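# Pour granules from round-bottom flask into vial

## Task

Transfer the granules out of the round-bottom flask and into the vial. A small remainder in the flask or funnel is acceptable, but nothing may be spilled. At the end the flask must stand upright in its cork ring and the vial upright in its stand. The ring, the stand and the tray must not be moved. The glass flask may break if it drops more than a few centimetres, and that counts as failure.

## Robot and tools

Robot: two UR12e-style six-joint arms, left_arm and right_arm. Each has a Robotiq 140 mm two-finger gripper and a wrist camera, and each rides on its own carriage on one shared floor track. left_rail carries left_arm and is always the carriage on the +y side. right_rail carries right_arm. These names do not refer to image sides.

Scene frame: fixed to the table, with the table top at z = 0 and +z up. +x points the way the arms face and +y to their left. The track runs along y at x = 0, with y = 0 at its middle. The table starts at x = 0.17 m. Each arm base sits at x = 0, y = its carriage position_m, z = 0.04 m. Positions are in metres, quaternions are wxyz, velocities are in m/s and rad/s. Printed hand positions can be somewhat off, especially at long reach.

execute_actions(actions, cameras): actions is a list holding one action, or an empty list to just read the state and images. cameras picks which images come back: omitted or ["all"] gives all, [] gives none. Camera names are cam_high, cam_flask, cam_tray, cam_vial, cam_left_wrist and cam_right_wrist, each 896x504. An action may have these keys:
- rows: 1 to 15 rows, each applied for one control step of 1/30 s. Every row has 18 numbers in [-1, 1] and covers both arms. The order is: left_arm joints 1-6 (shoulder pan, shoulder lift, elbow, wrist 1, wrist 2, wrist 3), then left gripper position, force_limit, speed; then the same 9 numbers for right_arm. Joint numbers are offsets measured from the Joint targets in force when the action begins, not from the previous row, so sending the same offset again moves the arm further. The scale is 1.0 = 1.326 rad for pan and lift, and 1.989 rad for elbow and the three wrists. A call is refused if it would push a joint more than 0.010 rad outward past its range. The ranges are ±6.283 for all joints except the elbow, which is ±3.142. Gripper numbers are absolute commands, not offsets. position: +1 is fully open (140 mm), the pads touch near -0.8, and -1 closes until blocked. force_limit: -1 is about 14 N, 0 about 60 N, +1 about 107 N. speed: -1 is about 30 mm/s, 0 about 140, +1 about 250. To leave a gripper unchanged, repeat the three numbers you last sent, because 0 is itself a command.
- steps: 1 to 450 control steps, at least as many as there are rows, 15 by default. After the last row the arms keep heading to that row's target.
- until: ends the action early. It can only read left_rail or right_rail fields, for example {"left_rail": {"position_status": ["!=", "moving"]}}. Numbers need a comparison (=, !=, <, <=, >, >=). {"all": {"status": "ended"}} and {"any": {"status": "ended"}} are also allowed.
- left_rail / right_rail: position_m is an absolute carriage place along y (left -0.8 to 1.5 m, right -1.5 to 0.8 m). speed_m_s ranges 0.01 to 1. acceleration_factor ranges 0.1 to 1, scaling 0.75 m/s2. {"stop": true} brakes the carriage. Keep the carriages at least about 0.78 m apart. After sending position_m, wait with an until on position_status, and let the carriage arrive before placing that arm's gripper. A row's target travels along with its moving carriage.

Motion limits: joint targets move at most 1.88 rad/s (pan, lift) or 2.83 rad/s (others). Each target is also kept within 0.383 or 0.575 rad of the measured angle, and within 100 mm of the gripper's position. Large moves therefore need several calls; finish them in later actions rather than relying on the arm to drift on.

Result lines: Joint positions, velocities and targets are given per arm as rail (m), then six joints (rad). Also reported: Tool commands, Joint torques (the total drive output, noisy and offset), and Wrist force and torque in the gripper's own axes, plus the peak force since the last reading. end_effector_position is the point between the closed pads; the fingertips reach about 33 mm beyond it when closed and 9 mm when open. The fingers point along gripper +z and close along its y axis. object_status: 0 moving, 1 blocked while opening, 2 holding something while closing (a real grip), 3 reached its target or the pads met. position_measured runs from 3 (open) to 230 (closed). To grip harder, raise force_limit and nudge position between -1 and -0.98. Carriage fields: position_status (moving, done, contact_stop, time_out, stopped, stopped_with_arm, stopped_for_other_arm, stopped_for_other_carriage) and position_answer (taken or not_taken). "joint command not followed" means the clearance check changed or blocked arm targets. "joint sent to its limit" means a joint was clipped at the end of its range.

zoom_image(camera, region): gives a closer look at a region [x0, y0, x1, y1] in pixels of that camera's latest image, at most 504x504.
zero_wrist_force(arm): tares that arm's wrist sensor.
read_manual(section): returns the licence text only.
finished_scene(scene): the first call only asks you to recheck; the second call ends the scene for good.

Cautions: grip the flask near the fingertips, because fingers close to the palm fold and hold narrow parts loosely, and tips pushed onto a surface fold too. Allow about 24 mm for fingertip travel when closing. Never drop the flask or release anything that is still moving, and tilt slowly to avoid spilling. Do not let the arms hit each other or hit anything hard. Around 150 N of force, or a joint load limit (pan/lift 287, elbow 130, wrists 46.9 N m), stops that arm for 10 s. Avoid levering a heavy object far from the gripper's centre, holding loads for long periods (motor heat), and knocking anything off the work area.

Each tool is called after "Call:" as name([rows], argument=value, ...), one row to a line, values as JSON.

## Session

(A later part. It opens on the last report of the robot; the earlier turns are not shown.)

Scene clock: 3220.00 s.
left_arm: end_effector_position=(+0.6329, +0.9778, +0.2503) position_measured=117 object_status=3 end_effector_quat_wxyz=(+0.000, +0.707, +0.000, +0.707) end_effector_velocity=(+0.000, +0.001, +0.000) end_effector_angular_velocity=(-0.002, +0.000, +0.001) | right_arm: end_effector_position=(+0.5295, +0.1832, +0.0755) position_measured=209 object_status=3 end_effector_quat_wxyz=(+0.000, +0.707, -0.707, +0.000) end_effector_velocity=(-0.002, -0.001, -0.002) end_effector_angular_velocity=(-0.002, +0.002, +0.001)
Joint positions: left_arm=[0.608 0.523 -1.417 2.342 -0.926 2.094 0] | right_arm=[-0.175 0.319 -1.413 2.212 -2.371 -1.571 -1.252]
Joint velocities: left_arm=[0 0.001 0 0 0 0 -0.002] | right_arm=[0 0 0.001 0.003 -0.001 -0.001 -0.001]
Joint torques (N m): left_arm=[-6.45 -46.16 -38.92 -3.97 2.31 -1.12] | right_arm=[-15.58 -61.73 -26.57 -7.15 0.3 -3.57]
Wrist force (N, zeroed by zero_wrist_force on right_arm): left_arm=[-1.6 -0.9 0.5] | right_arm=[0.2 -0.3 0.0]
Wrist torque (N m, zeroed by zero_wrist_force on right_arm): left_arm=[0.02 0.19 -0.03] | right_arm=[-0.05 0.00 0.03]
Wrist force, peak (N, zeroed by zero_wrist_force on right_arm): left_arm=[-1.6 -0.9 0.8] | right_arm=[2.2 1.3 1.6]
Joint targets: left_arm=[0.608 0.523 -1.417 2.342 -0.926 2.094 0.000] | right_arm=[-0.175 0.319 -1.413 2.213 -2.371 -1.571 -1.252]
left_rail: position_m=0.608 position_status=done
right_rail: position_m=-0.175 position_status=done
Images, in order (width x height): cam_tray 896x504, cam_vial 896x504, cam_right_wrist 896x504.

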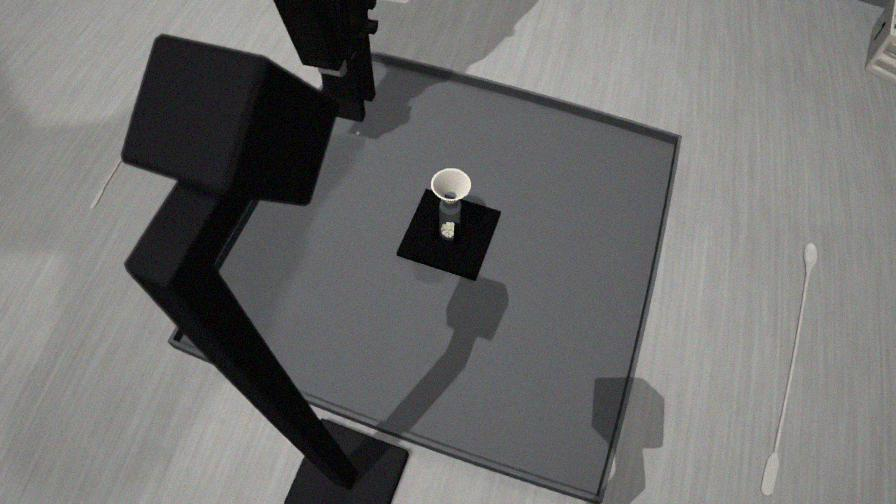

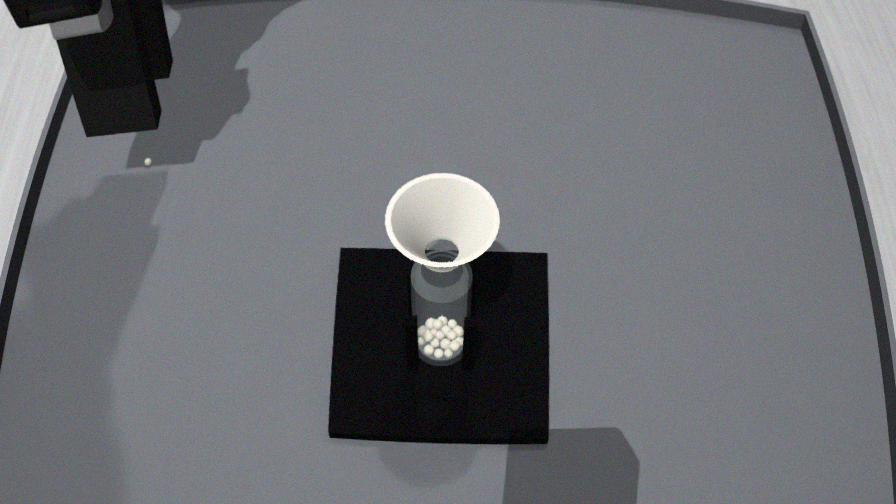

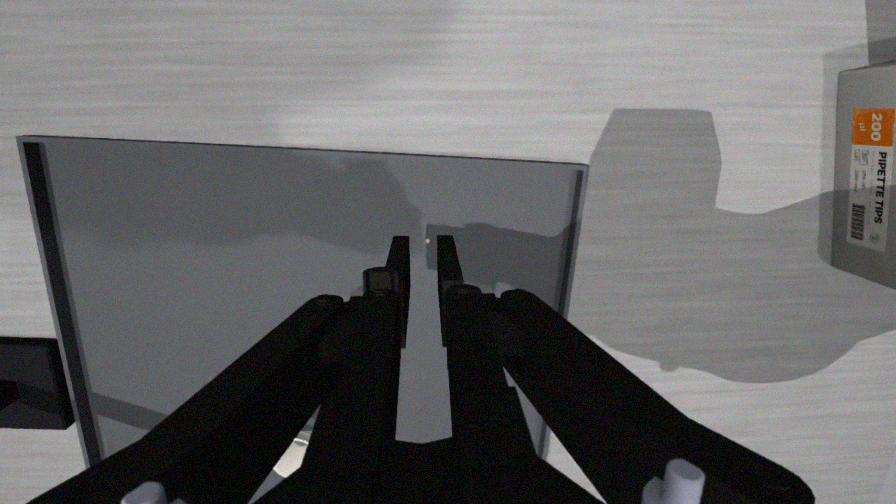

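I'll refresh the state first, then continue with the last bead.

Call:
execute_actions(actions=[], cameras=["cam_right_wrist", "cam_vial"])

Scene clock: 3258.77 s.
left_arm: end_effector_position=(+0.6329, +0.9778, +0.2503) position_measured=117 object_status=3 end_effector_quat_wxyz=(+0.000, +0.707, +0.000, +0.707) end_effector_velocity=(+0.000, +0.000, +0.000) end_effector_angular_velocity=(+0.000, +0.000, +0.000) | right_arm: end_effector_position=(+0.5293, +0.1830, +0.0754) position_measured=209 object_status=3 end_effector_quat_wxyz=(+0.000, +0.707, -0.707, +0.000) end_effector_velocity=(+0.000, +0.000, +0.001) end_effector_angular_velocity=(+0.001, -0.002, +0.000)
Joint positions: left_arm=[0.608 0.523 -1.417 2.342 -0.926 2.094 0] | right_arm=[-0.175 0.319 -1.413 2.213 -2.371 -1.571 -1.252]
Joint velocities: left_arm=[0 0 0 0 0 -0.001 0] | right_arm=[0 0 -0.002 0 0.001 0 0]
Joint torques (N m): left_arm=[-6.58 -46.33 -38.86 -4.12 2.4 -0.92] | right_arm=[-13.95 -62.82 -34.56 -5.07 0.42 -3.2]
Wrist force (N, zeroed by zero_wrist_force on right_arm): left_arm=[-1.3 -0.7 0.6] | right_arm=[0.1 -0.5 0.0]
Wrist torque (N m, zeroed by zero_wrist_force on right_arm): left_arm=[0.07 0.11 -0.02] | right_arm=[-0.08 0.03 0.03]
Wrist force, peak (N, zeroed by zero_wrist_force on right_arm): left_arm=[-1.6 -1.3 0.6] | right_arm=[0.1 -0.8 0.1]
Joint targets: left_arm=[0.608 0.523 -1.417 2.342 -0.926 2.094 0.000] | right_arm=[-0.175 0.319 -1.413 2.213 -2.371 -1.571 -1.252]
Tool commands: left_gripper/position=+0.1 left_gripper/force_limit=-0.3 left_gripper/speed=-0.8 right_gripper/position=-0.634 right_gripper/force_limit=-1.0 right_gripper/speed=-0.5
left_rail: position_m=0.608 position_status=done
right_rail: position_m=-0.175 position_status=done
Images, in order (width x height): cam_vial 896x504, cam_right_wrist 896x504.

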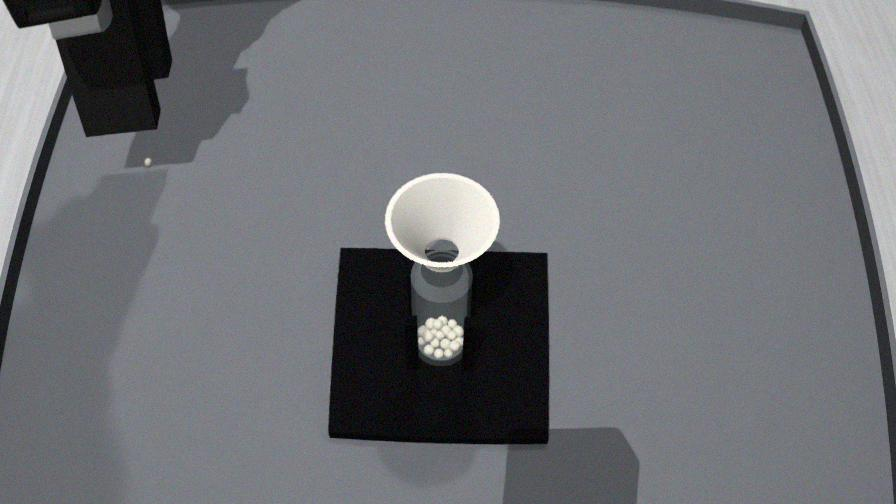

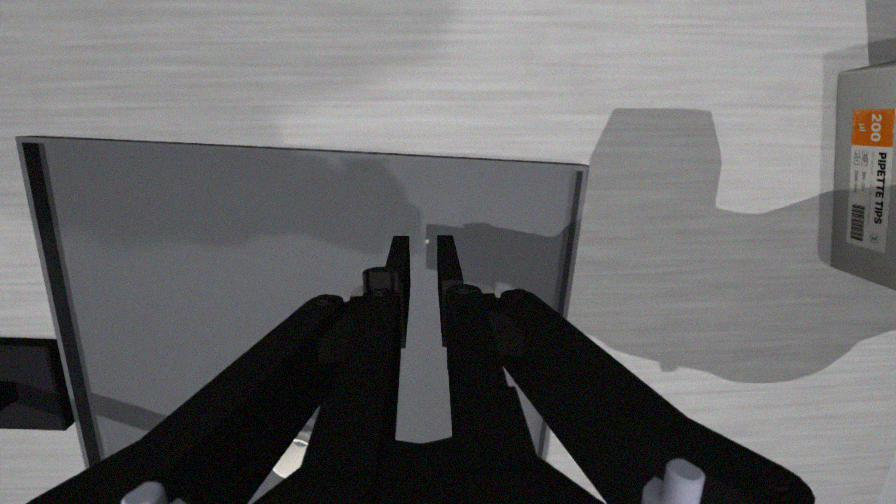

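Call:
zoom_image(camera="cam_right_wrist", region=[370, 215, 482, 278])

Call:
zoom_image(camera="cam_vial", region=[40, 20, 264, 188])

Scaled by 4.500 from the camera's 896x504 image, which has a finer 1280x720 frame.

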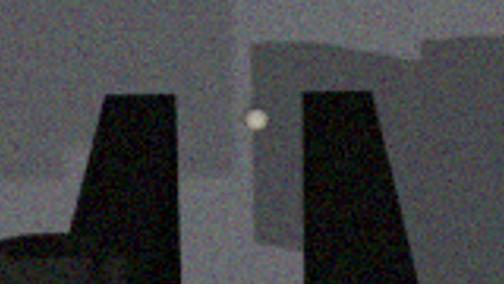

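Scaled by 2.250 from the camera's 896x504 image, which has a finer 1280x720 frame.

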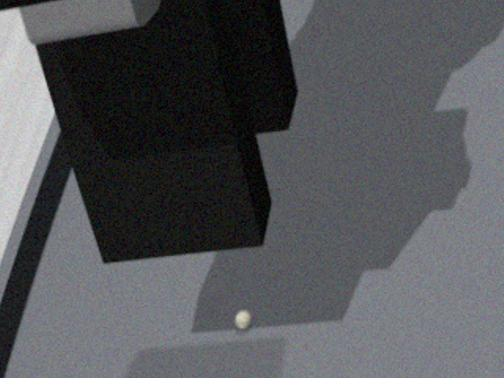

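Call:
execute_actions([
  {"rows": [[0,0,0,0,0,0,0.1,-0.3,-0.8,-0.0000044,0.0016585,0.0006083,-0.0017140,0,-0.0000029,-0.634,-1,-0.5],[0,0,0,0,0,0,0.1,-0.3,-0.8,-0.0000139,0.0053071,0.0019467,-0.0054847,0,-0.0000093,-0.634,-1,-0.5],[0,0,0,0,0,0,0.1,-0.3,-0.8,-0.0000279,0.0106141,0.0038933,-0.0109694,0,-0.0000186,-0.634,-1,-0.5],[0,0,0,0,0,0,0.1,-0.3,-0.8,-0.0000436,0.0165846,0.0060833,-0.0171397,0,-0.0000291,-0.634,-1,-0.5],[0,0,0,0,0,0,0.1,-0.3,-0.8,-0.0000592,0.0225550,0.0082733,-0.0233100,0,-0.0000396,-0.634,-1,-0.5],[0,0,0,0,0,0,0.1,-0.3,-0.8,-0.0000732,0.0278621,0.0102199,-0.0287948,0,-0.0000489,-0.634,-1,-0.5],[0,0,0,0,0,0,0.1,-0.3,-0.8,-0.0000827,0.0315107,0.0115582,-0.0325655,0,-0.0000553,-0.634,-1,-0.5],[0,0,0,0,0,0,0.1,-0.3,-0.8,-0.0000871,0.0331691,0.0121666,-0.0342795,0,-0.0000582,-0.634,-1,-0.5]], "steps": 16},
], cameras=["cam_right_wrist"])

Call:
zoom_image(camera="cam_right_wrist", region=[370, 215, 482, 278])

Scene clock: 3307.20 s.
left_arm: end_effector_position=(+0.6329, +0.9778, +0.2503) position_measured=117 object_status=3 end_effector_quat_wxyz=(+0.000, +0.707, +0.000, +0.707) end_effector_velocity=(+0.000, +0.000, +0.000) end_effector_angular_velocity=(+0.000, +0.000, -0.001) | right_arm: end_effector_position=(+0.5272, +0.1823, +0.0446) position_measured=209 object_status=3 end_effector_quat_wxyz=(+0.000, +0.707, -0.707, +0.000) end_effector_velocity=(+0.000, -0.001, -0.003) end_effector_angular_velocity=(-0.001, +0.002, -0.001)
Joint positions: left_arm=[0.608 0.523 -1.417 2.342 -0.926 2.094 0] | right_arm=[-0.175 0.319 -1.369 2.237 -2.439 -1.571 -1.252]
Joint velocities: left_arm=[0 0 0 -0.001 0 0.001 0] | right_arm=[0 -0.001 0.004 0.002 -0.004 0 0]
Joint torques (N m): left_arm=[-7.77 -44.84 -38.16 -4.17 2.23 -0.89] | right_arm=[-16.13 -37.69 -25.8 -6.84 0.23 -2.93]
Wrist force (N, zeroed by zero_wrist_force on right_arm): left_arm=[-1.3 -0.8 0.6] | right_arm=[0.3 -0.2 -0.1]
Wrist torque (N m, zeroed by zero_wrist_force on right_arm): left_arm=[0.05 0.13 -0.03] | right_arm=[-0.03 0.00 -0.04]
Wrist force, peak (N, zeroed by zero_wrist_force on right_arm): left_arm=[-1.9 -0.9 0.5] | right_arm=[-0.2 -0.6 -1.7]
Joint targets: left_arm=[0.608 0.523 -1.417 2.342 -0.926 2.094 0.000] | right_arm=[-0.175 0.319 -1.369 2.237 -2.440 -1.571 -1.252]
left_rail: position_m=0.608 position_status=done
right_rail: position_m=-0.175 position_status=done
Images, in order (width x height): cam_right_wrist 896x504.

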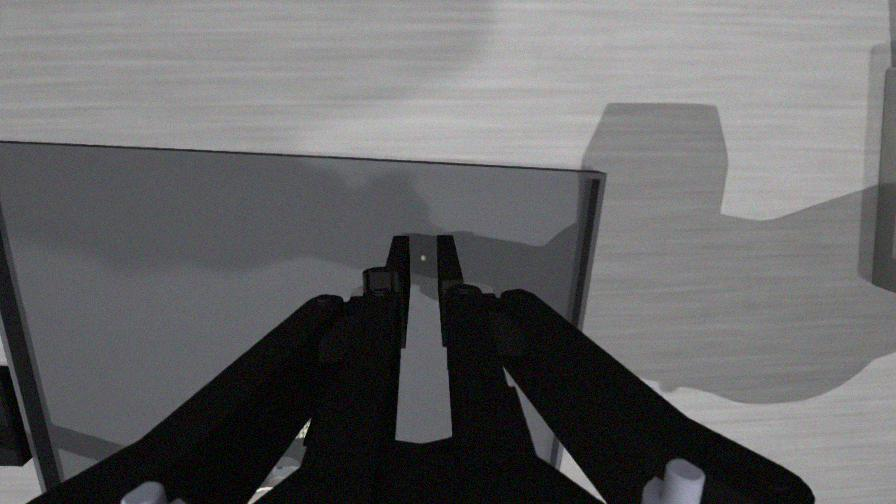

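Scaled by 4.500 from the camera's 896x504 image, which has a finer 1280x720 frame.

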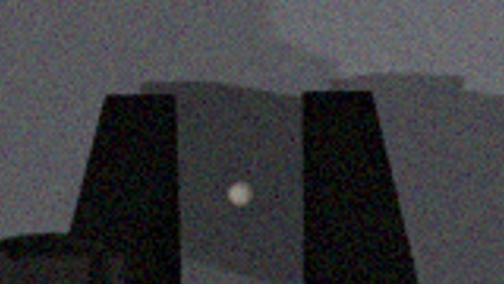

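Call:
execute_actions([
  {"rows": [[0,0,0,0,0,0,0.1,-0.3,-0.8,0,0.0004217,0.0001027,-0.0003838,0,0,-0.634,-1,-0.5],[0,0,0,0,0,0,0.1,-0.3,-0.8,0,0.0013494,0.0003285,-0.0012281,0,0,-0.634,-1,-0.5],[0,0,0,0,0,0,0.1,-0.3,-0.8,0,0.0026987,0.0006571,-0.0024562,0,0,-0.634,-1,-0.5],[0,0,0,0,0,0,0.1,-0.3,-0.8,0,0.0042167,0.0010267,-0.0038378,0,0,-0.634,-1,-0.5],[0,0,0,0,0,0,0.1,-0.3,-0.8,0,0.0057348,0.0013963,-0.0052194,0,0,-0.634,-1,-0.5],[0,0,0,0,0,0,0.1,-0.3,-0.8,0,0.0070841,0.0017248,-0.0064475,0,0,-0.634,-1,-0.5],[0,0,0,0,0,0,0.1,-0.3,-0.8,0,0.0080118,0.0019507,-0.0072918,0,0,-0.634,-1,-0.5],[0,0,0,0,0,0,0.1,-0.3,-0.8,0,0.0084335,0.0020533,-0.0076756,0,0,-0.634,-1,-0.5],[0,0,0,0,0,0,0.1,-0.3,-0.8,0,0.0084335,0.0020533,-0.0076756,0,0,-0.634,-1,-0.5],[0,0,0,0,0,0,0.1,-0.3,-0.8,0,0.0084335,0.0020533,-0.0076756,0,0,-0.634,-1,-0.5],[0,0,0,0,0,0,0.1,-0.3,-0.8,0,0.0084335,0.0020533,-0.0076756,0,0,-0.634,-1,-0.5],[0,0,0,0,0,0,0.1,-0.3,-0.8,0,0.0084335,0.0020533,-0.0076756,0,0,-0.634,-1,-0.5],[0,0,0,0,0,0,0.1,-0.3,-0.8,0,0.0084335,0.0020533,-0.0076756,0,0,-0.634,-1,-0.5],[0,0,0,0,0,0,0.1,-0.3,-0.8,0,0.0084335,0.0020533,-0.0076756,0,0,-0.634,-1,-0.5],[0,0,0,0,0,0,0.1,-0.3,-0.8,0,0.0084335,0.0020533,-0.0076756,0,0,-1,-1,-1]], "steps": 39},
], cameras=["cam_right_wrist", "cam_vial"])

Call:
zoom_image(camera="cam_right_wrist", region=[370, 215, 482, 278])

Call:
zoom_image(camera="cam_vial", region=[40, 80, 264, 206])

Scene clock: 3353.97 s.
left_arm: end_effector_position=(+0.6329, +0.9778, +0.2503) position_measured=117 object_status=3 end_effector_quat_wxyz=(+0.000, +0.707, +0.000, +0.707) end_effector_velocity=(+0.000, +0.000, +0.000) end_effector_angular_velocity=(+0.000, +0.000, -0.001) | right_arm: end_effector_position=(+0.5272, +0.1822, +0.0374) position_measured=231 object_status=3 end_effector_quat_wxyz=(+0.000, +0.707, -0.707, +0.000) end_effector_velocity=(+0.000, +0.001, +0.001) end_effector_angular_velocity=(+0.001, -0.002, +0.001)
Joint positions: left_arm=[0.608 0.523 -1.417 2.342 -0.926 2.094 0] | right_arm=[-0.175 0.319 -1.358 2.241 -2.455 -1.571 -1.252]
Joint velocities: left_arm=[0 0 0 0 0 0.001 0] | right_arm=[0 0.001 -0.002 0 0 0 0]
Joint torques (N m): left_arm=[-6.74 -46.5 -38.23 -4.29 2.26 -0.88] | right_arm=[-15.1 -38.43 -26.91 -6.21 0.54 -2.47]
Wrist force (N, zeroed by zero_wrist_force on right_arm): left_arm=[-1.4 -0.6 0.5] | right_arm=[0.4 -0.2 -1.6]
Wrist torque (N m, zeroed by zero_wrist_force on right_arm): left_arm=[0.08 0.15 -0.03] | right_arm=[-0.05 -0.02 -0.03]
Wrist force, peak (N, zeroed by zero_wrist_force on right_arm): left_arm=[-1.8 -0.8 0.4] | right_arm=[0.4 -0.3 -2.5]
Joint targets: left_arm=[0.608 0.523 -1.417 2.342 -0.926 2.094 0.000] | right_arm=[-0.175 0.319 -1.358 2.241 -2.455 -1.571 -1.252]
left_rail: position_m=0.608 position_status=done
right_rail: position_m=-0.175 position_status=done
Images, in order (width x height): cam_vial 896x504, cam_right_wrist 896x504.

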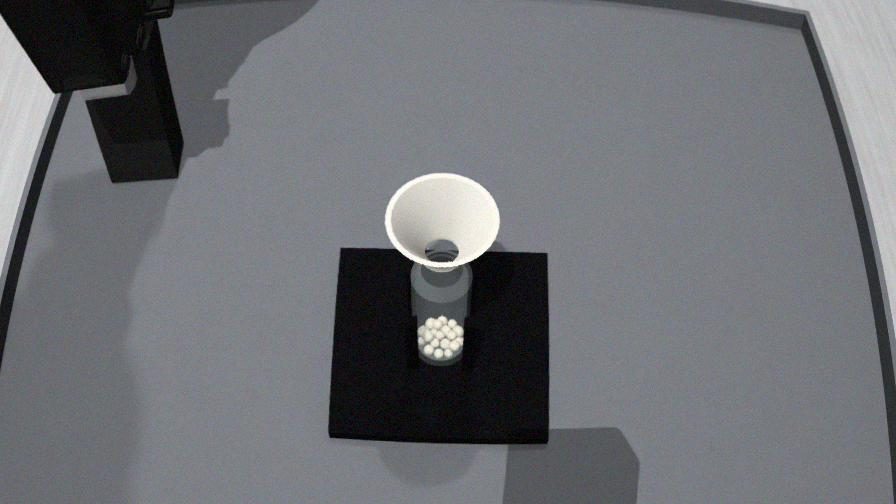

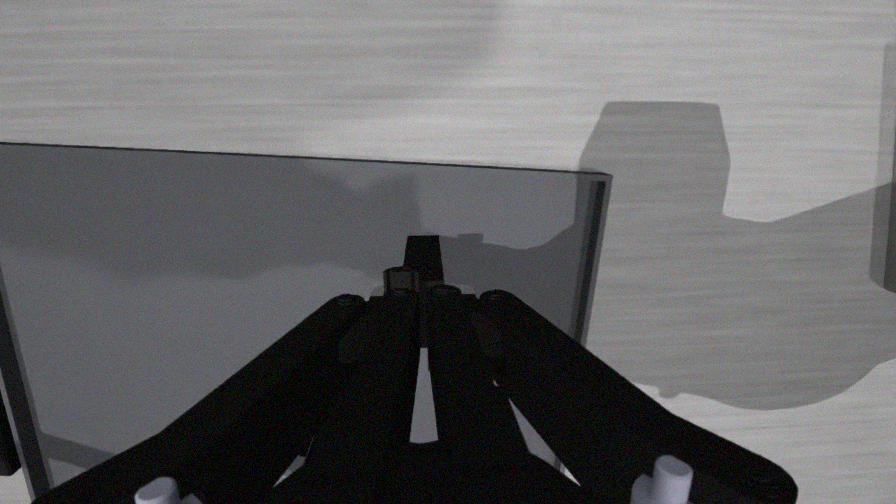

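Scaled by 4.500 from the camera's 896x504 image, which has a finer 1280x720 frame.

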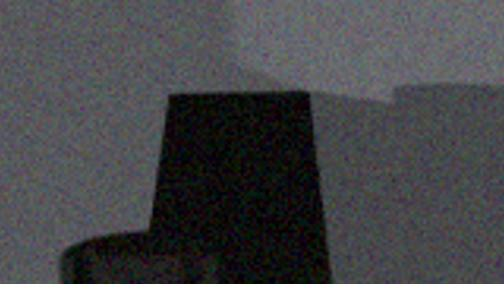

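Scaled by 2.250 from the camera's 896x504 image, which has a finer 1280x720 frame.

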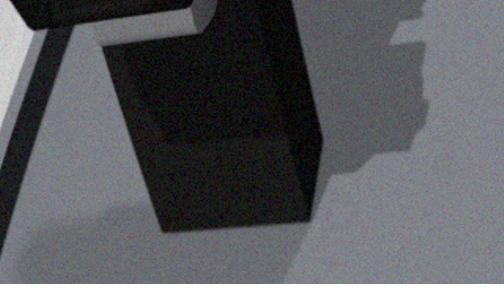

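Call:
execute_actions([
  {"rows": [[0,0,0,0,0,0,0.1,-0.3,-0.8,0.0000011,-0.0005284,-0.0001806,0.0005328,0,0.0000007,-1,-1,-1],[0,0,0,0,0,0,0.1,-0.3,-0.8,0.0000042,-0.0020219,-0.0006911,0.0020390,0,0.0000028,-1,-1,-1],[0,0,0,0,0,0,0.1,-0.3,-0.8,0.0000091,-0.0043267,-0.0014789,0.0043633,0,0.0000061,-1,-1,-1],[0,0,0,0,0,0,0.1,-0.3,-0.8,0.0000153,-0.0072971,-0.0024942,0.0073589,0,0.0000102,-1,-1,-1],[0,0,0,0,0,0,0.1,-0.3,-0.8,0.0000226,-0.0107876,-0.0036872,0.0108790,0,0.0000151,-1,-1,-1],[0,0,0,0,0,0,0.1,-0.3,-0.8,0.0000307,-0.0146441,-0.0050054,0.0147682,0,0.0000205,-1,-1,-1],[0,0,0,0,0,0,0.1,-0.3,-0.8,0.0000392,-0.0187336,-0.0064032,0.0188924,0,0.0000262,-1,-1,-1],[0,0,0,0,0,0,0.1,-0.3,-0.8,0.0000479,-0.0228689,-0.0078167,0.0230627,0,0.0000320,-1,-1,-1],[0,0,0,0,0,0,0.1,-0.3,-0.8,0.0000564,-0.0269585,-0.0092145,0.0271869,0,0.0000377,-1,-1,-1],[0,0,0,0,0,0,0.1,-0.3,-0.8,0.0000645,-0.0308150,-0.0105327,0.0310761,0,0.0000431,-1,-1,-1],[0,0,0,0,0,0,0.1,-0.3,-0.8,0.0000718,-0.0343055,-0.0117257,0.0345962,0,0.0000480,-1,-1,-1],[0,0,0,0,0,0,0.1,-0.3,-0.8,0.0000780,-0.0372759,-0.0127410,0.0375918,0,0.0000521,-1,-1,-1],[0,0,0,0,0,0,0.1,-0.3,-0.8,0.0000829,-0.0395807,-0.0135288,0.0399161,0,0.0000554,-1,-1,-1],[0,0,0,0,0,0,0.1,-0.3,-0.8,0.0000860,-0.0410742,-0.0140393,0.0414223,0,0.0000575,-1,-1,-1],[0,0,0,0,0,0,0.1,-0.3,-0.8,0.0000871,-0.0416026,-0.0142199,0.0419551,0,0.0000582,-1,-1,-1]], "steps": 22},
], cameras=["cam_right_wrist", "cam_vial", "cam_tray"])

Call:
zoom_image(camera="cam_vial", region=[40, 60, 264, 204])

Call:
zoom_image(camera="cam_right_wrist", region=[340, 190, 508, 284])

Scene clock: 3379.40 s.
left_arm: end_effector_position=(+0.6329, +0.9778, +0.2503) position_measured=117 object_status=3 end_effector_quat_wxyz=(+0.000, +0.707, +0.000, +0.707) end_effector_velocity=(+0.000, +0.000, +0.000) end_effector_angular_velocity=(+0.001, +0.000, -0.001) | right_arm: end_effector_position=(+0.5293, +0.1830, +0.0752) position_measured=231 object_status=3 end_effector_quat_wxyz=(+0.000, +0.707, -0.707, +0.000) end_effector_velocity=(-0.001, -0.001, +0.001) end_effector_angular_velocity=(-0.001, +0.002, +0.000)
Joint positions: left_arm=[0.608 0.523 -1.417 2.342 -0.926 2.094 0] | right_arm=[-0.175 0.319 -1.413 2.213 -2.372 -1.571 -1.252]
Joint velocities: left_arm=[0 0 0 0 0 0.001 0.001] | right_arm=[0 0 -0.002 0 0.004 0 0]
Joint torques (N m): left_arm=[-7.52 -46.37 -37.84 -4.1 2.07 -0.68] | right_arm=[15.38 -60.11 -41.51 -2.61 0.38 2.34]
Wrist force (N, zeroed by zero_wrist_force on right_arm): left_arm=[-1.2 -0.8 0.7] | right_arm=[0.0 -0.6 -0.1]
Wrist torque (N m, zeroed by zero_wrist_force on right_arm): left_arm=[0.05 0.11 -0.02] | right_arm=[-0.11 0.05 0.02]
Wrist force, peak (N, zeroed by zero_wrist_force on right_arm): left_arm=[-1.4 -1.3 0.8] | right_arm=[0.6 -0.4 -2.5]
Joint targets: left_arm=[0.608 0.523 -1.417 2.342 -0.926 2.094 0.000] | right_arm=[-0.175 0.319 -1.413 2.213 -2.371 -1.571 -1.252]
left_rail: position_m=0.608 position_status=done
right_rail: position_m=-0.175 position_status=done
Images, in order (width x height): cam_tray 896x504, cam_vial 896x504, cam_right_wrist 896x504.

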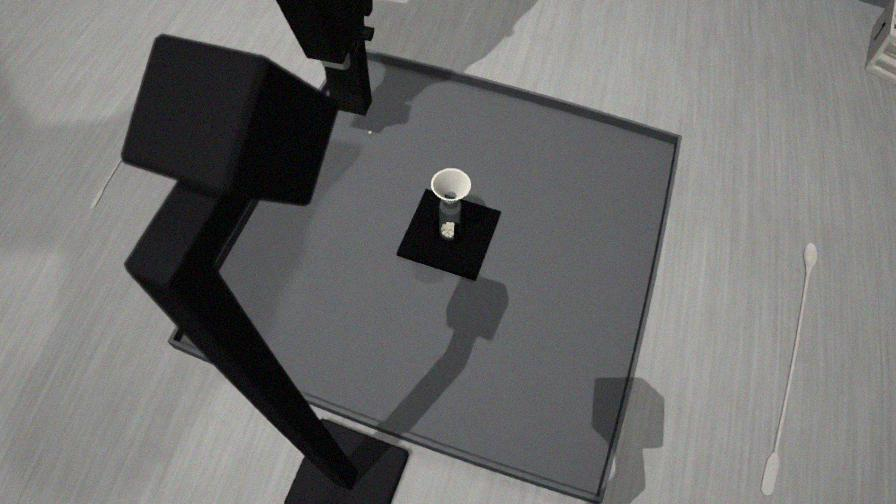

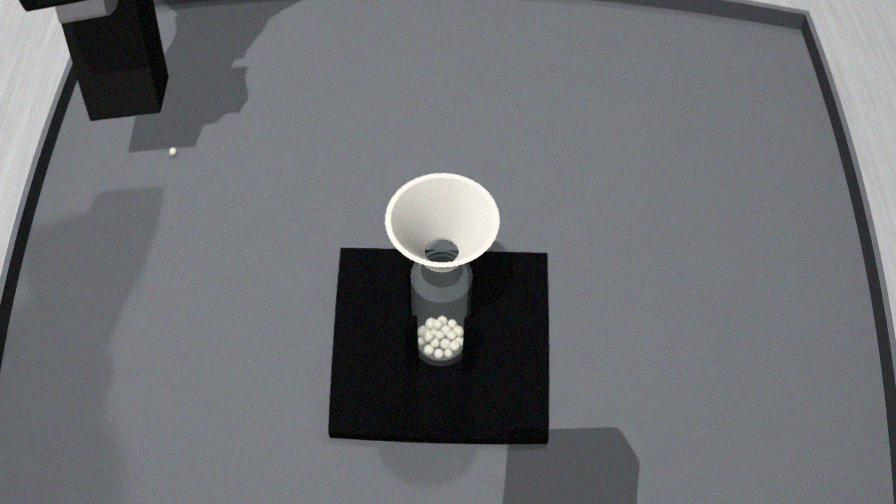

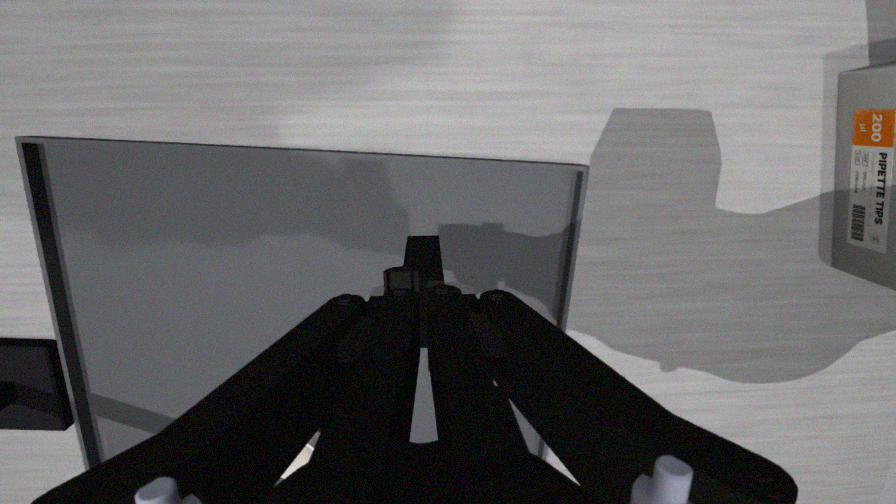

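Scaled by 2.250 from the camera's 896x504 image, which has a finer 1280x720 frame.

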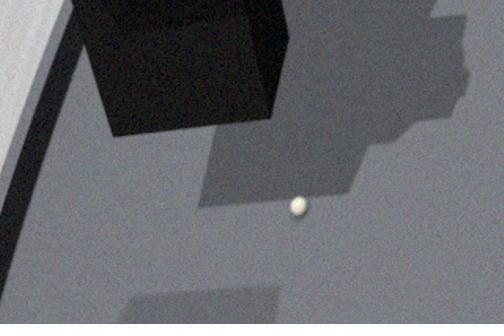

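Scaled by 3.000 from the camera's 896x504 image, which has a finer 1280x720 frame.

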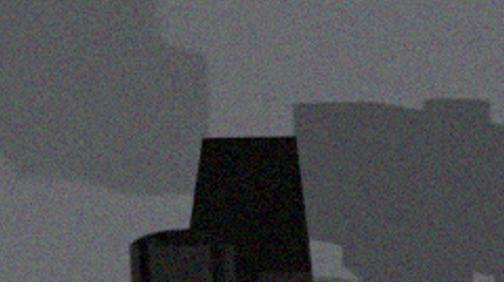

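Call:
execute_actions([
  {"rows": [[0,0,0,0,0,0,0.1,-0.3,-0.8,0.0005061,-0.0000933,0.0000772,-0.0000150,0,0.0003374,-0.634,-1,-0.5],[0,0,0,0,0,0,0.1,-0.3,-0.8,0.0016196,-0.0002985,0.0002471,-0.0000481,0,0.0010797,-0.634,-1,-0.5],[0,0,0,0,0,0,0.1,-0.3,-0.8,0.0032392,-0.0005969,0.0004941,-0.0000962,0,0.0021594,-0.634,-1,-0.5],[0,0,0,0,0,0,0.1,-0.3,-0.8,0.0050612,-0.0009327,0.0007721,-0.0001503,0,0.0033741,-0.634,-1,-0.5],[0,0,0,0,0,0,0.1,-0.3,-0.8,0.0068832,-0.0012685,0.0010500,-0.0002044,0,0.0045887,-0.634,-1,-0.5],[0,0,0,0,0,0,0.1,-0.3,-0.8,0.0085028,-0.0015670,0.0012971,-0.0002525,0,0.0056684,-0.634,-1,-0.5],[0,0,0,0,0,0,0.1,-0.3,-0.8,0.0096163,-0.0017722,0.0014669,-0.0002856,0,0.0064107,-0.634,-1,-0.5],[0,0,0,0,0,0,0.1,-0.3,-0.8,0.0101224,-0.0018654,0.0015441,-0.0003006,0,0.0067481,-0.634,-1,-0.5]], "steps": 22},
], cameras=["cam_right_wrist", "cam_vial"])

Call:
zoom_image(camera="cam_right_wrist", region=[370, 215, 482, 278])

Call:
zoom_image(camera="cam_vial", region=[40, 60, 264, 204])

Scene clock: 3458.50 s.
left_arm: end_effector_position=(+0.6329, +0.9778, +0.2503) position_measured=117 object_status=3 end_effector_quat_wxyz=(+0.000, +0.707, +0.000, +0.707) end_effector_velocity=(+0.000, +0.000, +0.000) end_effector_angular_velocity=(+0.000, +0.000, +0.000) | right_arm: end_effector_position=(+0.5228, +0.1895, +0.0754) position_measured=209 object_status=3 end_effector_quat_wxyz=(+0.000, +0.707, -0.707, +0.000) end_effector_velocity=(-0.001, +0.000, -0.001) end_effector_angular_velocity=(-0.001, +0.001, +0.001)
Joint positions: left_arm=[0.608 0.523 -1.417 2.342 -0.926 2.094 0] | right_arm=[-0.175 0.332 -1.415 2.216 -2.372 -1.571 -1.238]
Joint velocities: left_arm=[0 0 0 0 0 0 -0.001] | right_arm=[0 0.001 0.001 0 0.001 -0.001 0]
Joint torques (N m): left_arm=[-8.17 -46.42 -37.74 -4 2.17 -0.79] | right_arm=[17.26 -63.15 -29.32 -6.36 0.47 3.85]
Wrist force (N, zeroed by zero_wrist_force on right_arm): left_arm=[-1.6 -0.4 0.8] | right_arm=[0.1 -0.4 0.2]
Wrist torque (N m, zeroed by zero_wrist_force on right_arm): left_arm=[0.13 0.19 -0.02] | right_arm=[-0.06 0.03 0.03]
Wrist force, peak (N, zeroed by zero_wrist_force on right_arm): left_arm=[-1.8 -1.1 0.7] | right_arm=[0.4 -0.8 0.1]
Joint targets: left_arm=[0.608 0.523 -1.417 2.342 -0.926 2.094 0.000] | right_arm=[-0.175 0.332 -1.415 2.216 -2.372 -1.571 -1.238]
left_rail: position_m=0.608 position_status=done
right_rail: position_m=-0.175 position_status=done
Images, in order (width x height): cam_vial 896x504, cam_right_wrist 896x504.

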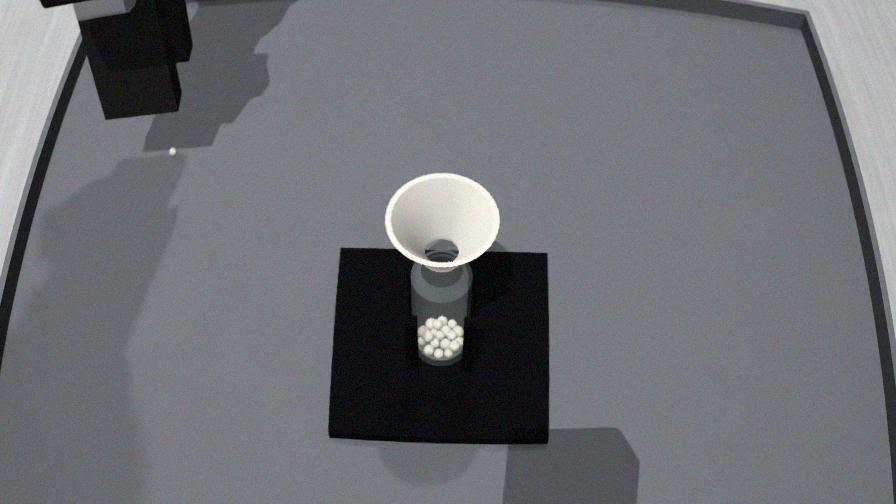

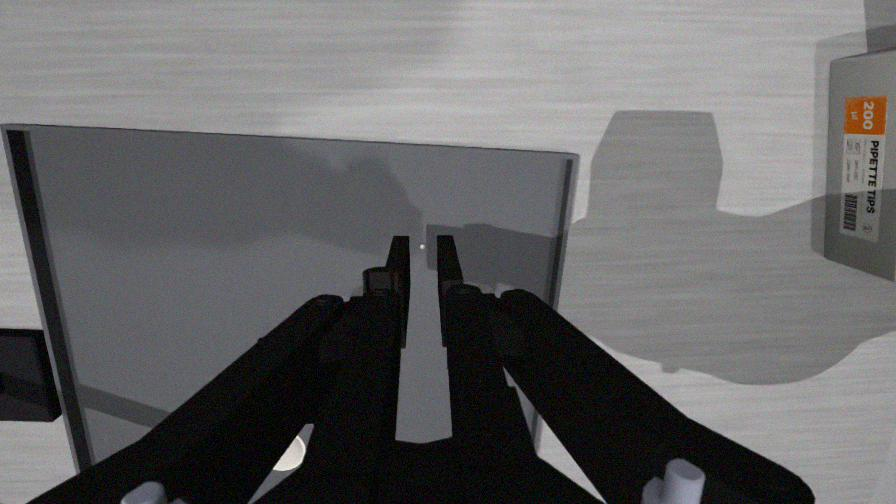

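Scaled by 4.500 from the camera's 896x504 image, which has a finer 1280x720 frame.

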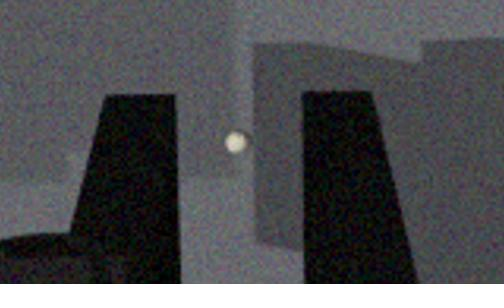

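Scaled by 2.250 from the camera's 896x504 image, which has a finer 1280x720 frame.

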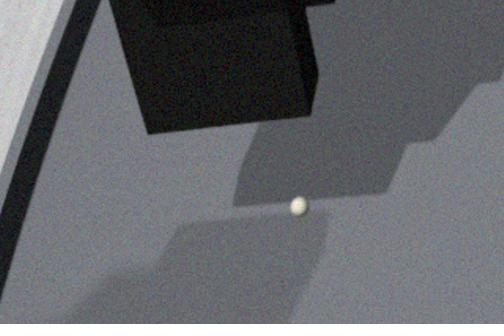

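Call:
execute_actions([
  {"rows": [[0,0,0,0,0,0,0.1,-0.3,-0.8,0.0001252,0.0018853,0.0004122,-0.0016690,0,0.0000835,-0.634,-1,-0.5],[0,0,0,0,0,0,0.1,-0.3,-0.8,0.0004006,0.0060328,0.0013190,-0.0053409,0,0.0002671,-0.634,-1,-0.5],[0,0,0,0,0,0,0.1,-0.3,-0.8,0.0008013,0.0120656,0.0026380,-0.0106817,0,0.0005342,-0.634,-1,-0.5],[0,0,0,0,0,0,0.1,-0.3,-0.8,0.0012520,0.0188526,0.0041219,-0.0166902,0,0.0008347,-0.634,-1,-0.5],[0,0,0,0,0,0,0.1,-0.3,-0.8,0.0017027,0.0256395,0.0056057,-0.0226987,0,0.0011351,-0.634,-1,-0.5],[0,0,0,0,0,0,0.1,-0.3,-0.8,0.0021033,0.0316723,0.0069247,-0.0280396,0,0.0014022,-0.634,-1,-0.5],[0,0,0,0,0,0,0.1,-0.3,-0.8,0.0023788,0.0358199,0.0078315,-0.0317114,0,0.0015858,-0.634,-1,-0.5],[0,0,0,0,0,0,0.1,-0.3,-0.8,0.0025040,0.0377051,0.0082437,-0.0333805,0,0.0016693,-0.634,-1,-0.5]], "steps": 17},
], cameras=["cam_right_wrist"])

Call:
zoom_image(camera="cam_right_wrist", region=[370, 215, 482, 278])

Scene clock: 3505.00 s.
left_arm: end_effector_position=(+0.6329, +0.9778, +0.2503) position_measured=117 object_status=3 end_effector_quat_wxyz=(+0.000, +0.707, +0.000, +0.707) end_effector_velocity=(+0.000, +0.000, +0.000) end_effector_angular_velocity=(+0.000, +0.000, +0.000) | right_arm: end_effector_position=(+0.5236, +0.1919, +0.0446) position_measured=209 object_status=3 end_effector_quat_wxyz=(+0.000, +0.707, -0.707, +0.000) end_effector_velocity=(+0.000, +0.001, -0.002) end_effector_angular_velocity=(+0.000, +0.000, +0.002)
Joint positions: left_arm=[0.608 0.523 -1.417 2.342 -0.926 2.094 0] | right_arm=[-0.175 0.335 -1.366 2.232 -2.438 -1.571 -1.235]
Joint velocities: left_arm=[0 0.001 0 0 0 0 0] | right_arm=[0 0.002 0.004 0 -0.005 0 0]
Joint torques (N m): left_arm=[-7.49 -45.62 -37.38 -3.93 2.42 -0.74] | right_arm=[14.94 -42.84 -25.91 -6.73 0.69 4.2]
Wrist force (N, zeroed by zero_wrist_force on right_arm): left_arm=[-1.2 -1.1 0.4] | right_arm=[0.7 -0.3 0.3]
Wrist torque (N m, zeroed by zero_wrist_force on right_arm): left_arm=[-0.03 0.11 -0.02] | right_arm=[-0.06 -0.11 -0.04]
Wrist force, peak (N, zeroed by zero_wrist_force on right_arm): left_arm=[-1.2 -1.1 1.0] | right_arm=[0.1 -0.2 -1.5]
Joint targets: left_arm=[0.608 0.523 -1.417 2.342 -0.926 2.094 0.000] | right_arm=[-0.175 0.335 -1.365 2.232 -2.438 -1.571 -1.235]
left_rail: position_m=0.608 position_status=done
right_rail: position_m=-0.175 position_status=done
Images, in order (width x height): cam_right_wrist 896x504.

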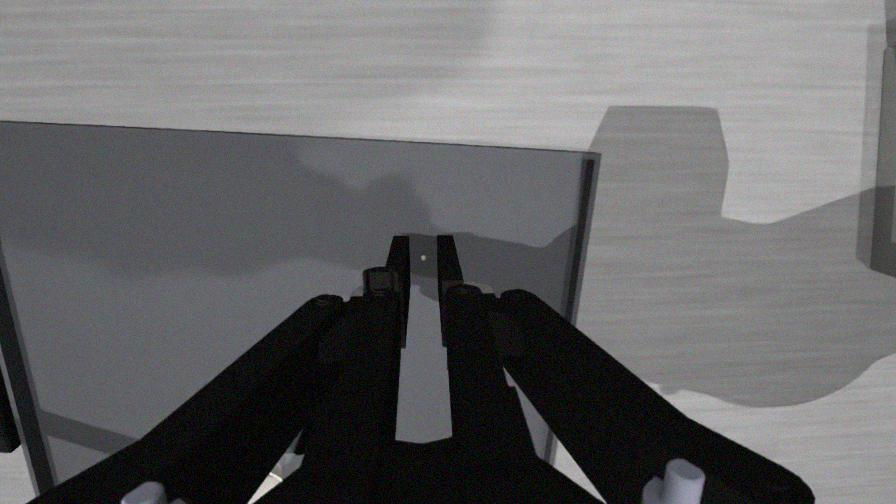

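Scaled by 4.500 from the camera's 896x504 image, which has a finer 1280x720 frame.

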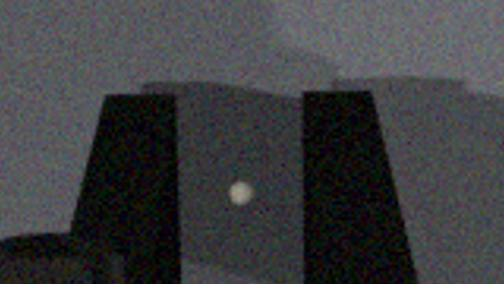

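Call:
execute_actions([
  {"rows": [[0,0,0,0,0,0,0.1,-0.3,-0.8,0,0.0004559,0.0001109,-0.0004148,0,0,-0.634,-1,-0.5],[0,0,0,0,0,0,0.1,-0.3,-0.8,0,0.0014590,0.0003548,-0.0013274,0,0,-0.634,-1,-0.5],[0,0,0,0,0,0,0.1,-0.3,-0.8,0,0.0029180,0.0007095,-0.0026549,0,0,-0.634,-1,-0.5],[0,0,0,0,0,0,0.1,-0.3,-0.8,0,0.0045595,0.0011086,-0.0041482,0,0,-0.634,-1,-0.5],[0,0,0,0,0,0,0.1,-0.3,-0.8,0,0.0062009,0.0015077,-0.0056416,0,0,-0.634,-1,-0.5],[0,0,0,0,0,0,0.1,-0.3,-0.8,0,0.0076599,0.0018625,-0.0069690,0,0,-0.634,-1,-0.5],[0,0,0,0,0,0,0.1,-0.3,-0.8,0,0.0086630,0.0021063,-0.0078817,0,0,-0.634,-1,-0.5],[0,0,0,0,0,0,0.1,-0.3,-0.8,0,0.0091189,0.0022172,-0.0082965,0,0,-0.634,-1,-0.5],[0,0,0,0,0,0,0.1,-0.3,-0.8,0,0.0091189,0.0022172,-0.0082965,0,0,-0.634,-1,-0.5],[0,0,0,0,0,0,0.1,-0.3,-0.8,0,0.0091189,0.0022172,-0.0082965,0,0,-0.634,-1,-0.5],[0,0,0,0,0,0,0.1,-0.3,-0.8,0,0.0091189,0.0022172,-0.0082965,0,0,-0.634,-1,-0.5],[0,0,0,0,0,0,0.1,-0.3,-0.8,0,0.0091189,0.0022172,-0.0082965,0,0,-0.634,-1,-0.5],[0,0,0,0,0,0,0.1,-0.3,-0.8,0,0.0091189,0.0022172,-0.0082965,0,0,-0.634,-1,-0.5],[0,0,0,0,0,0,0.1,-0.3,-0.8,0,0.0091189,0.0022172,-0.0082965,0,0,-0.634,-1,-0.5],[0,0,0,0,0,0,0.1,-0.3,-0.8,0,0.0091189,0.0022172,-0.0082965,0,0,-1,-1,-1]], "steps": 40},
], cameras=["cam_right_wrist", "cam_vial"])

Call:
zoom_image(camera="cam_vial", region=[40, 60, 264, 204])

Call:
zoom_image(camera="cam_right_wrist", region=[340, 190, 508, 284])

Scene clock: 3534.97 s.
left_arm: end_effector_position=(+0.6329, +0.9778, +0.2503) position_measured=117 object_status=3 end_effector_quat_wxyz=(+0.000, +0.707, +0.000, +0.707) end_effector_velocity=(+0.001, +0.000, +0.001) end_effector_angular_velocity=(+0.001, -0.001, +0.000) | right_arm: end_effector_position=(+0.5236, +0.1919, +0.0368) position_measured=231 object_status=3 end_effector_quat_wxyz=(+0.000, +0.707, -0.707, +0.000) end_effector_velocity=(+0.000, +0.000, +0.001) end_effector_angular_velocity=(+0.000, -0.001, +0.000)
Joint positions: left_arm=[0.608 0.523 -1.417 2.342 -0.926 2.094 0] | right_arm=[-0.175 0.335 -1.353 2.236 -2.455 -1.571 -1.235]
Joint velocities: left_arm=[0 0 0 -0.001 0 0 0.001] | right_arm=[0 0 -0.001 0 0 0 0]
Joint torques (N m): left_arm=[-6.06 -45.76 -37.63 -3.75 2.38 -0.48] | right_arm=[15.09 -38.33 -26.34 -6.02 0.86 3.99]
Wrist force (N, zeroed by zero_wrist_force on right_arm): left_arm=[-1.4 -0.7 0.3] | right_arm=[0.5 -0.1 0.3]
Wrist torque (N m, zeroed by zero_wrist_force on right_arm): left_arm=[0.05 0.15 -0.02] | right_arm=[-0.02 -0.06 -0.03]
Wrist force, peak (N, zeroed by zero_wrist_force on right_arm): left_arm=[-1.9 -0.4 0.8] | right_arm=[0.8 -0.1 0.6]
Joint targets: left_arm=[0.608 0.523 -1.417 2.342 -0.926 2.094 0.000] | right_arm=[-0.175 0.335 -1.353 2.236 -2.455 -1.571 -1.235]
left_rail: position_m=0.608 position_status=done
right_rail: position_m=-0.175 position_status=done
Images, in order (width x height): cam_vial 896x504, cam_right_wrist 896x504.

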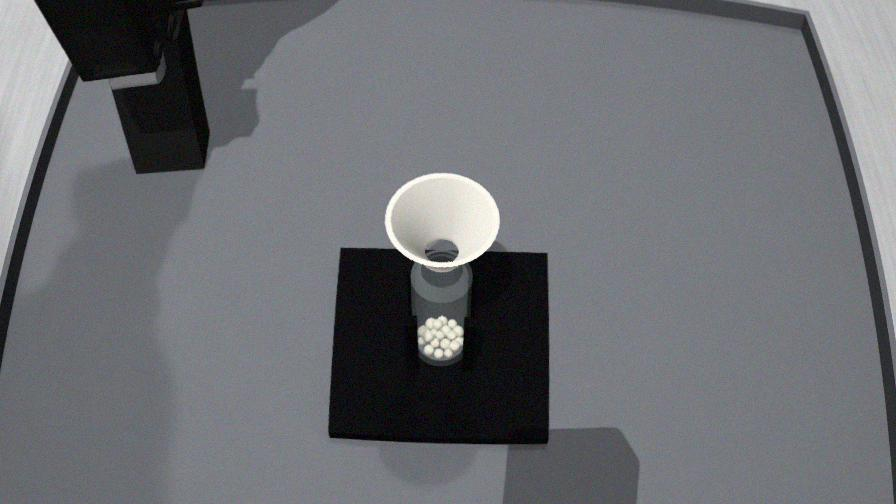

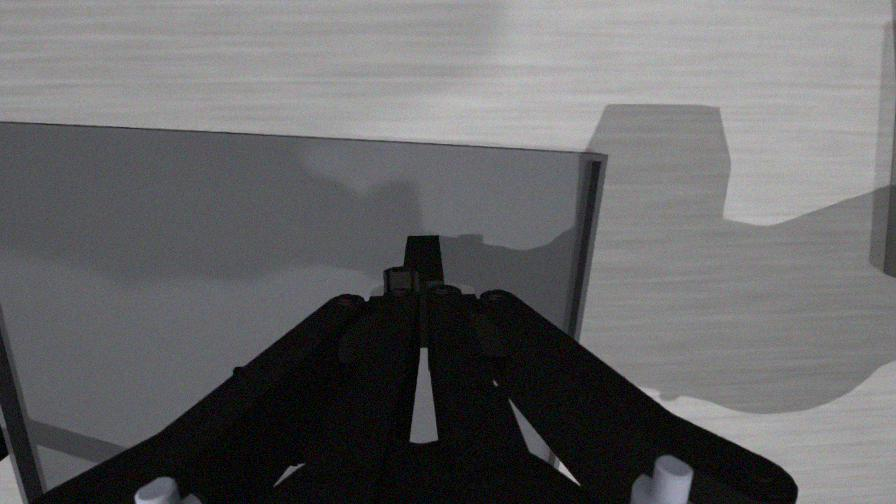

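Scaled by 2.250 from the camera's 896x504 image, which has a finer 1280x720 frame.

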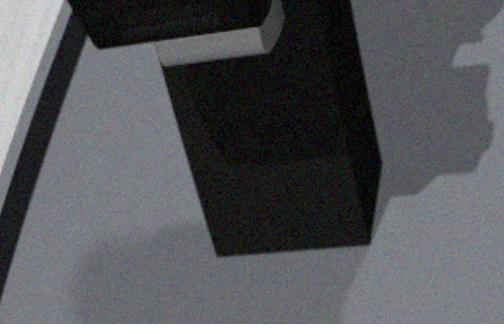

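Scaled by 3.000 from the camera's 896x504 image, which has a finer 1280x720 frame.

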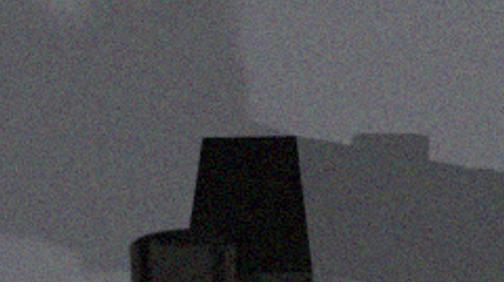

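Call:
execute_actions([
  {"rows": [[0,0,0,0,0,0,0.1,-0.3,-0.8,0,-0.0002680,-0.0000915,0.0002702,0,0,-1,-1,-1],[0,0,0,0,0,0,0.1,-0.3,-0.8,0,-0.0010256,-0.0003501,0.0010339,0,0,-1,-1,-1],[0,0,0,0,0,0,0.1,-0.3,-0.8,0,-0.0021946,-0.0007493,0.0022124,0,0,-1,-1,-1],[0,0,0,0,0,0,0.1,-0.3,-0.8,0,-0.0037014,-0.0012637,0.0037313,0,0,-1,-1,-1],[0,0,0,0,0,0,0.1,-0.3,-0.8,0,-0.0054719,-0.0018682,0.0055161,0,0,-1,-1,-1],[0,0,0,0,0,0,0.1,-0.3,-0.8,0,-0.0074280,-0.0025360,0.0074880,0,0,-1,-1,-1],[0,0,0,0,0,0,0.1,-0.3,-0.8,0,-0.0095024,-0.0032442,0.0095792,0,0,-1,-1,-1],[0,0,0,0,0,0,0.1,-0.3,-0.8,0,-0.0116000,-0.0039604,0.0116937,0,0,-1,-1,-1],[0,0,0,0,0,0,0.1,-0.3,-0.8,0,-0.0136743,-0.0046686,0.0137848,0,0,-1,-1,-1],[0,0,0,0,0,0,0.1,-0.3,-0.8,0,-0.0156305,-0.0053365,0.0157568,0,0,-1,-1,-1],[0,0,0,0,0,0,0.1,-0.3,-0.8,0,-0.0174010,-0.0059409,0.0175416,0,0,-1,-1,-1],[0,0,0,0,0,0,0.1,-0.3,-0.8,0,-0.0189077,-0.0064553,0.0190605,0,0,-1,-1,-1],[0,0,0,0,0,0,0.1,-0.3,-0.8,0,-0.0200768,-0.0068545,0.0202390,0,0,-1,-1,-1],[0,0,0,0,0,0,0.1,-0.3,-0.8,0,-0.0208344,-0.0071131,0.0210027,0,0,-1,-1,-1],[0,0,0,0,0,0,0.1,-0.3,-0.8,0,-0.0211024,-0.0072046,0.0212729,0,0,-1,-1,-1]], "steps": 22},
], cameras=["cam_vial", "cam_tray"])

Call:
zoom_image(camera="cam_vial", region=[40, 60, 264, 204])

Call:
zoom_image(camera="cam_tray", region=[310, 60, 478, 154])

Scene clock: 3576.10 s.
left_arm: end_effector_position=(+0.6329, +0.9778, +0.2503) position_measured=117 object_status=3 end_effector_quat_wxyz=(+0.000, +0.707, +0.000, +0.707) end_effector_velocity=(+0.000, +0.000, +0.000) end_effector_angular_velocity=(-0.001, -0.001, +0.000) | right_arm: end_effector_position=(+0.5250, +0.1925, +0.0558) position_measured=231 object_status=3 end_effector_quat_wxyz=(+0.000, +0.707, -0.707, +0.000) end_effector_velocity=(+0.000, +0.002, +0.002) end_effector_angular_velocity=(+0.002, -0.001, +0.002)
Joint positions: left_arm=[0.608 0.523 -1.417 2.342 -0.926 2.094 0] | right_arm=[-0.175 0.335 -1.381 2.222 -2.413 -1.571 -1.235]
Joint velocities: left_arm=[0 0 0 0 -0.001 -0.001 -0.002] | right_arm=[0 0.002 -0.003 -0.002 0.003 0.001 0]
Joint torques (N m): left_arm=[-6.85 -47 -36.84 -4.13 2.15 -0.56] | right_arm=[14.9 -64.37 -39.52 -3.58 1.14 3.55]
Wrist force (N, zeroed by zero_wrist_force on right_arm): left_arm=[-1.1 -0.8 0.5] | right_arm=[0.3 -0.3 0.2]
Wrist torque (N m, zeroed by zero_wrist_force on right_arm): left_arm=[0.03 0.06 -0.02] | right_arm=[-0.03 -0.02 -0.03]
Wrist force, peak (N, zeroed by zero_wrist_force on right_arm): left_arm=[-1.8 -0.8 0.7] | right_arm=[0.9 -0.5 0.2]
Joint targets: left_arm=[0.608 0.523 -1.417 2.342 -0.926 2.094 0.000] | right_arm=[-0.175 0.335 -1.381 2.222 -2.413 -1.571 -1.235]
left_rail: position_m=0.608 position_status=done
right_rail: position_m=-0.175 position_status=done
Images, in order (width x height): cam_tray 896x504, cam_vial 896x504.

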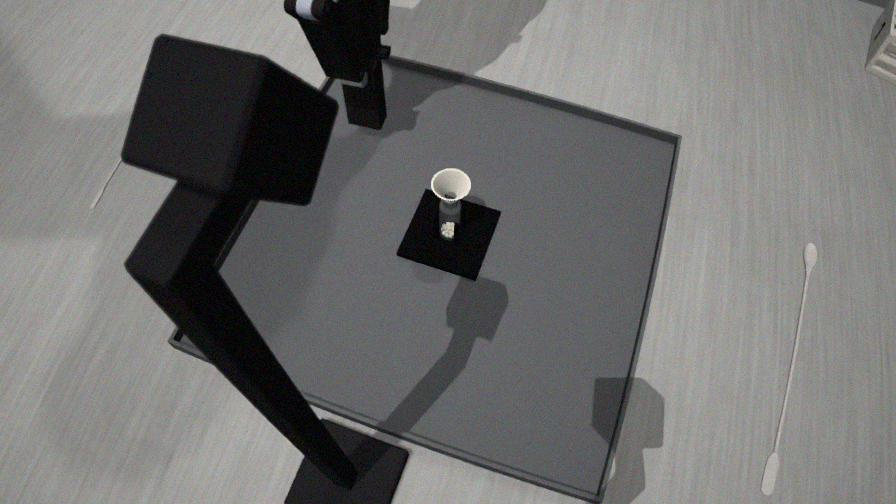

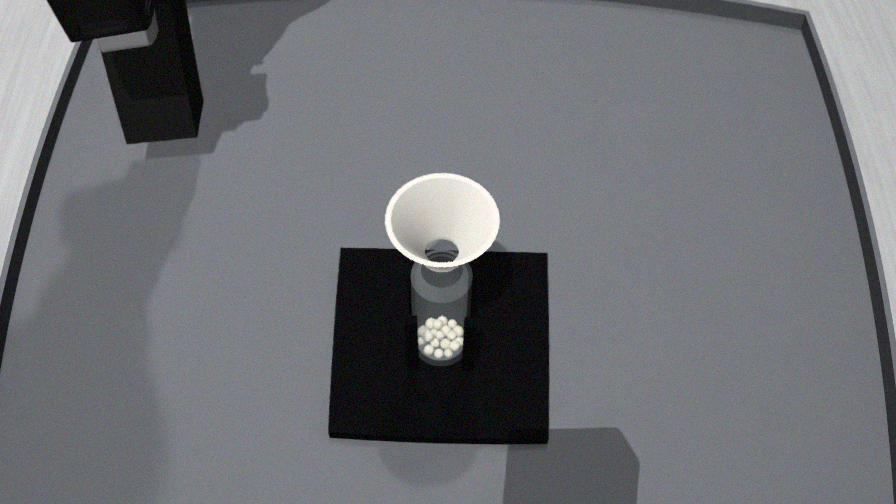

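Scaled by 2.250 from the camera's 896x504 image, which has a finer 1280x720 frame.

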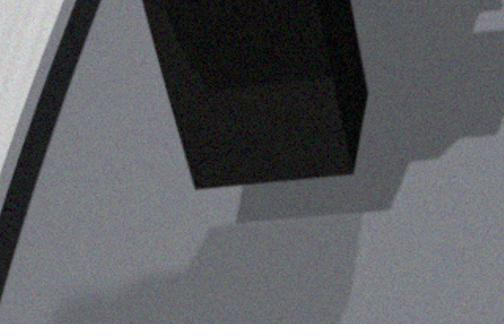

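Scaled by 3.000 from the camera's 896x504 image, which has a finer 1280x720 frame.

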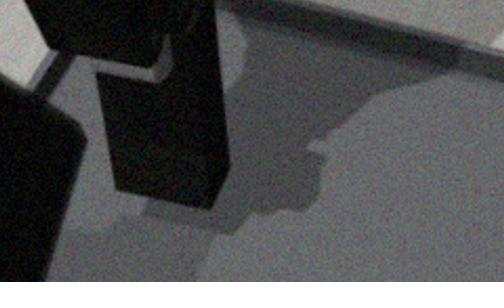

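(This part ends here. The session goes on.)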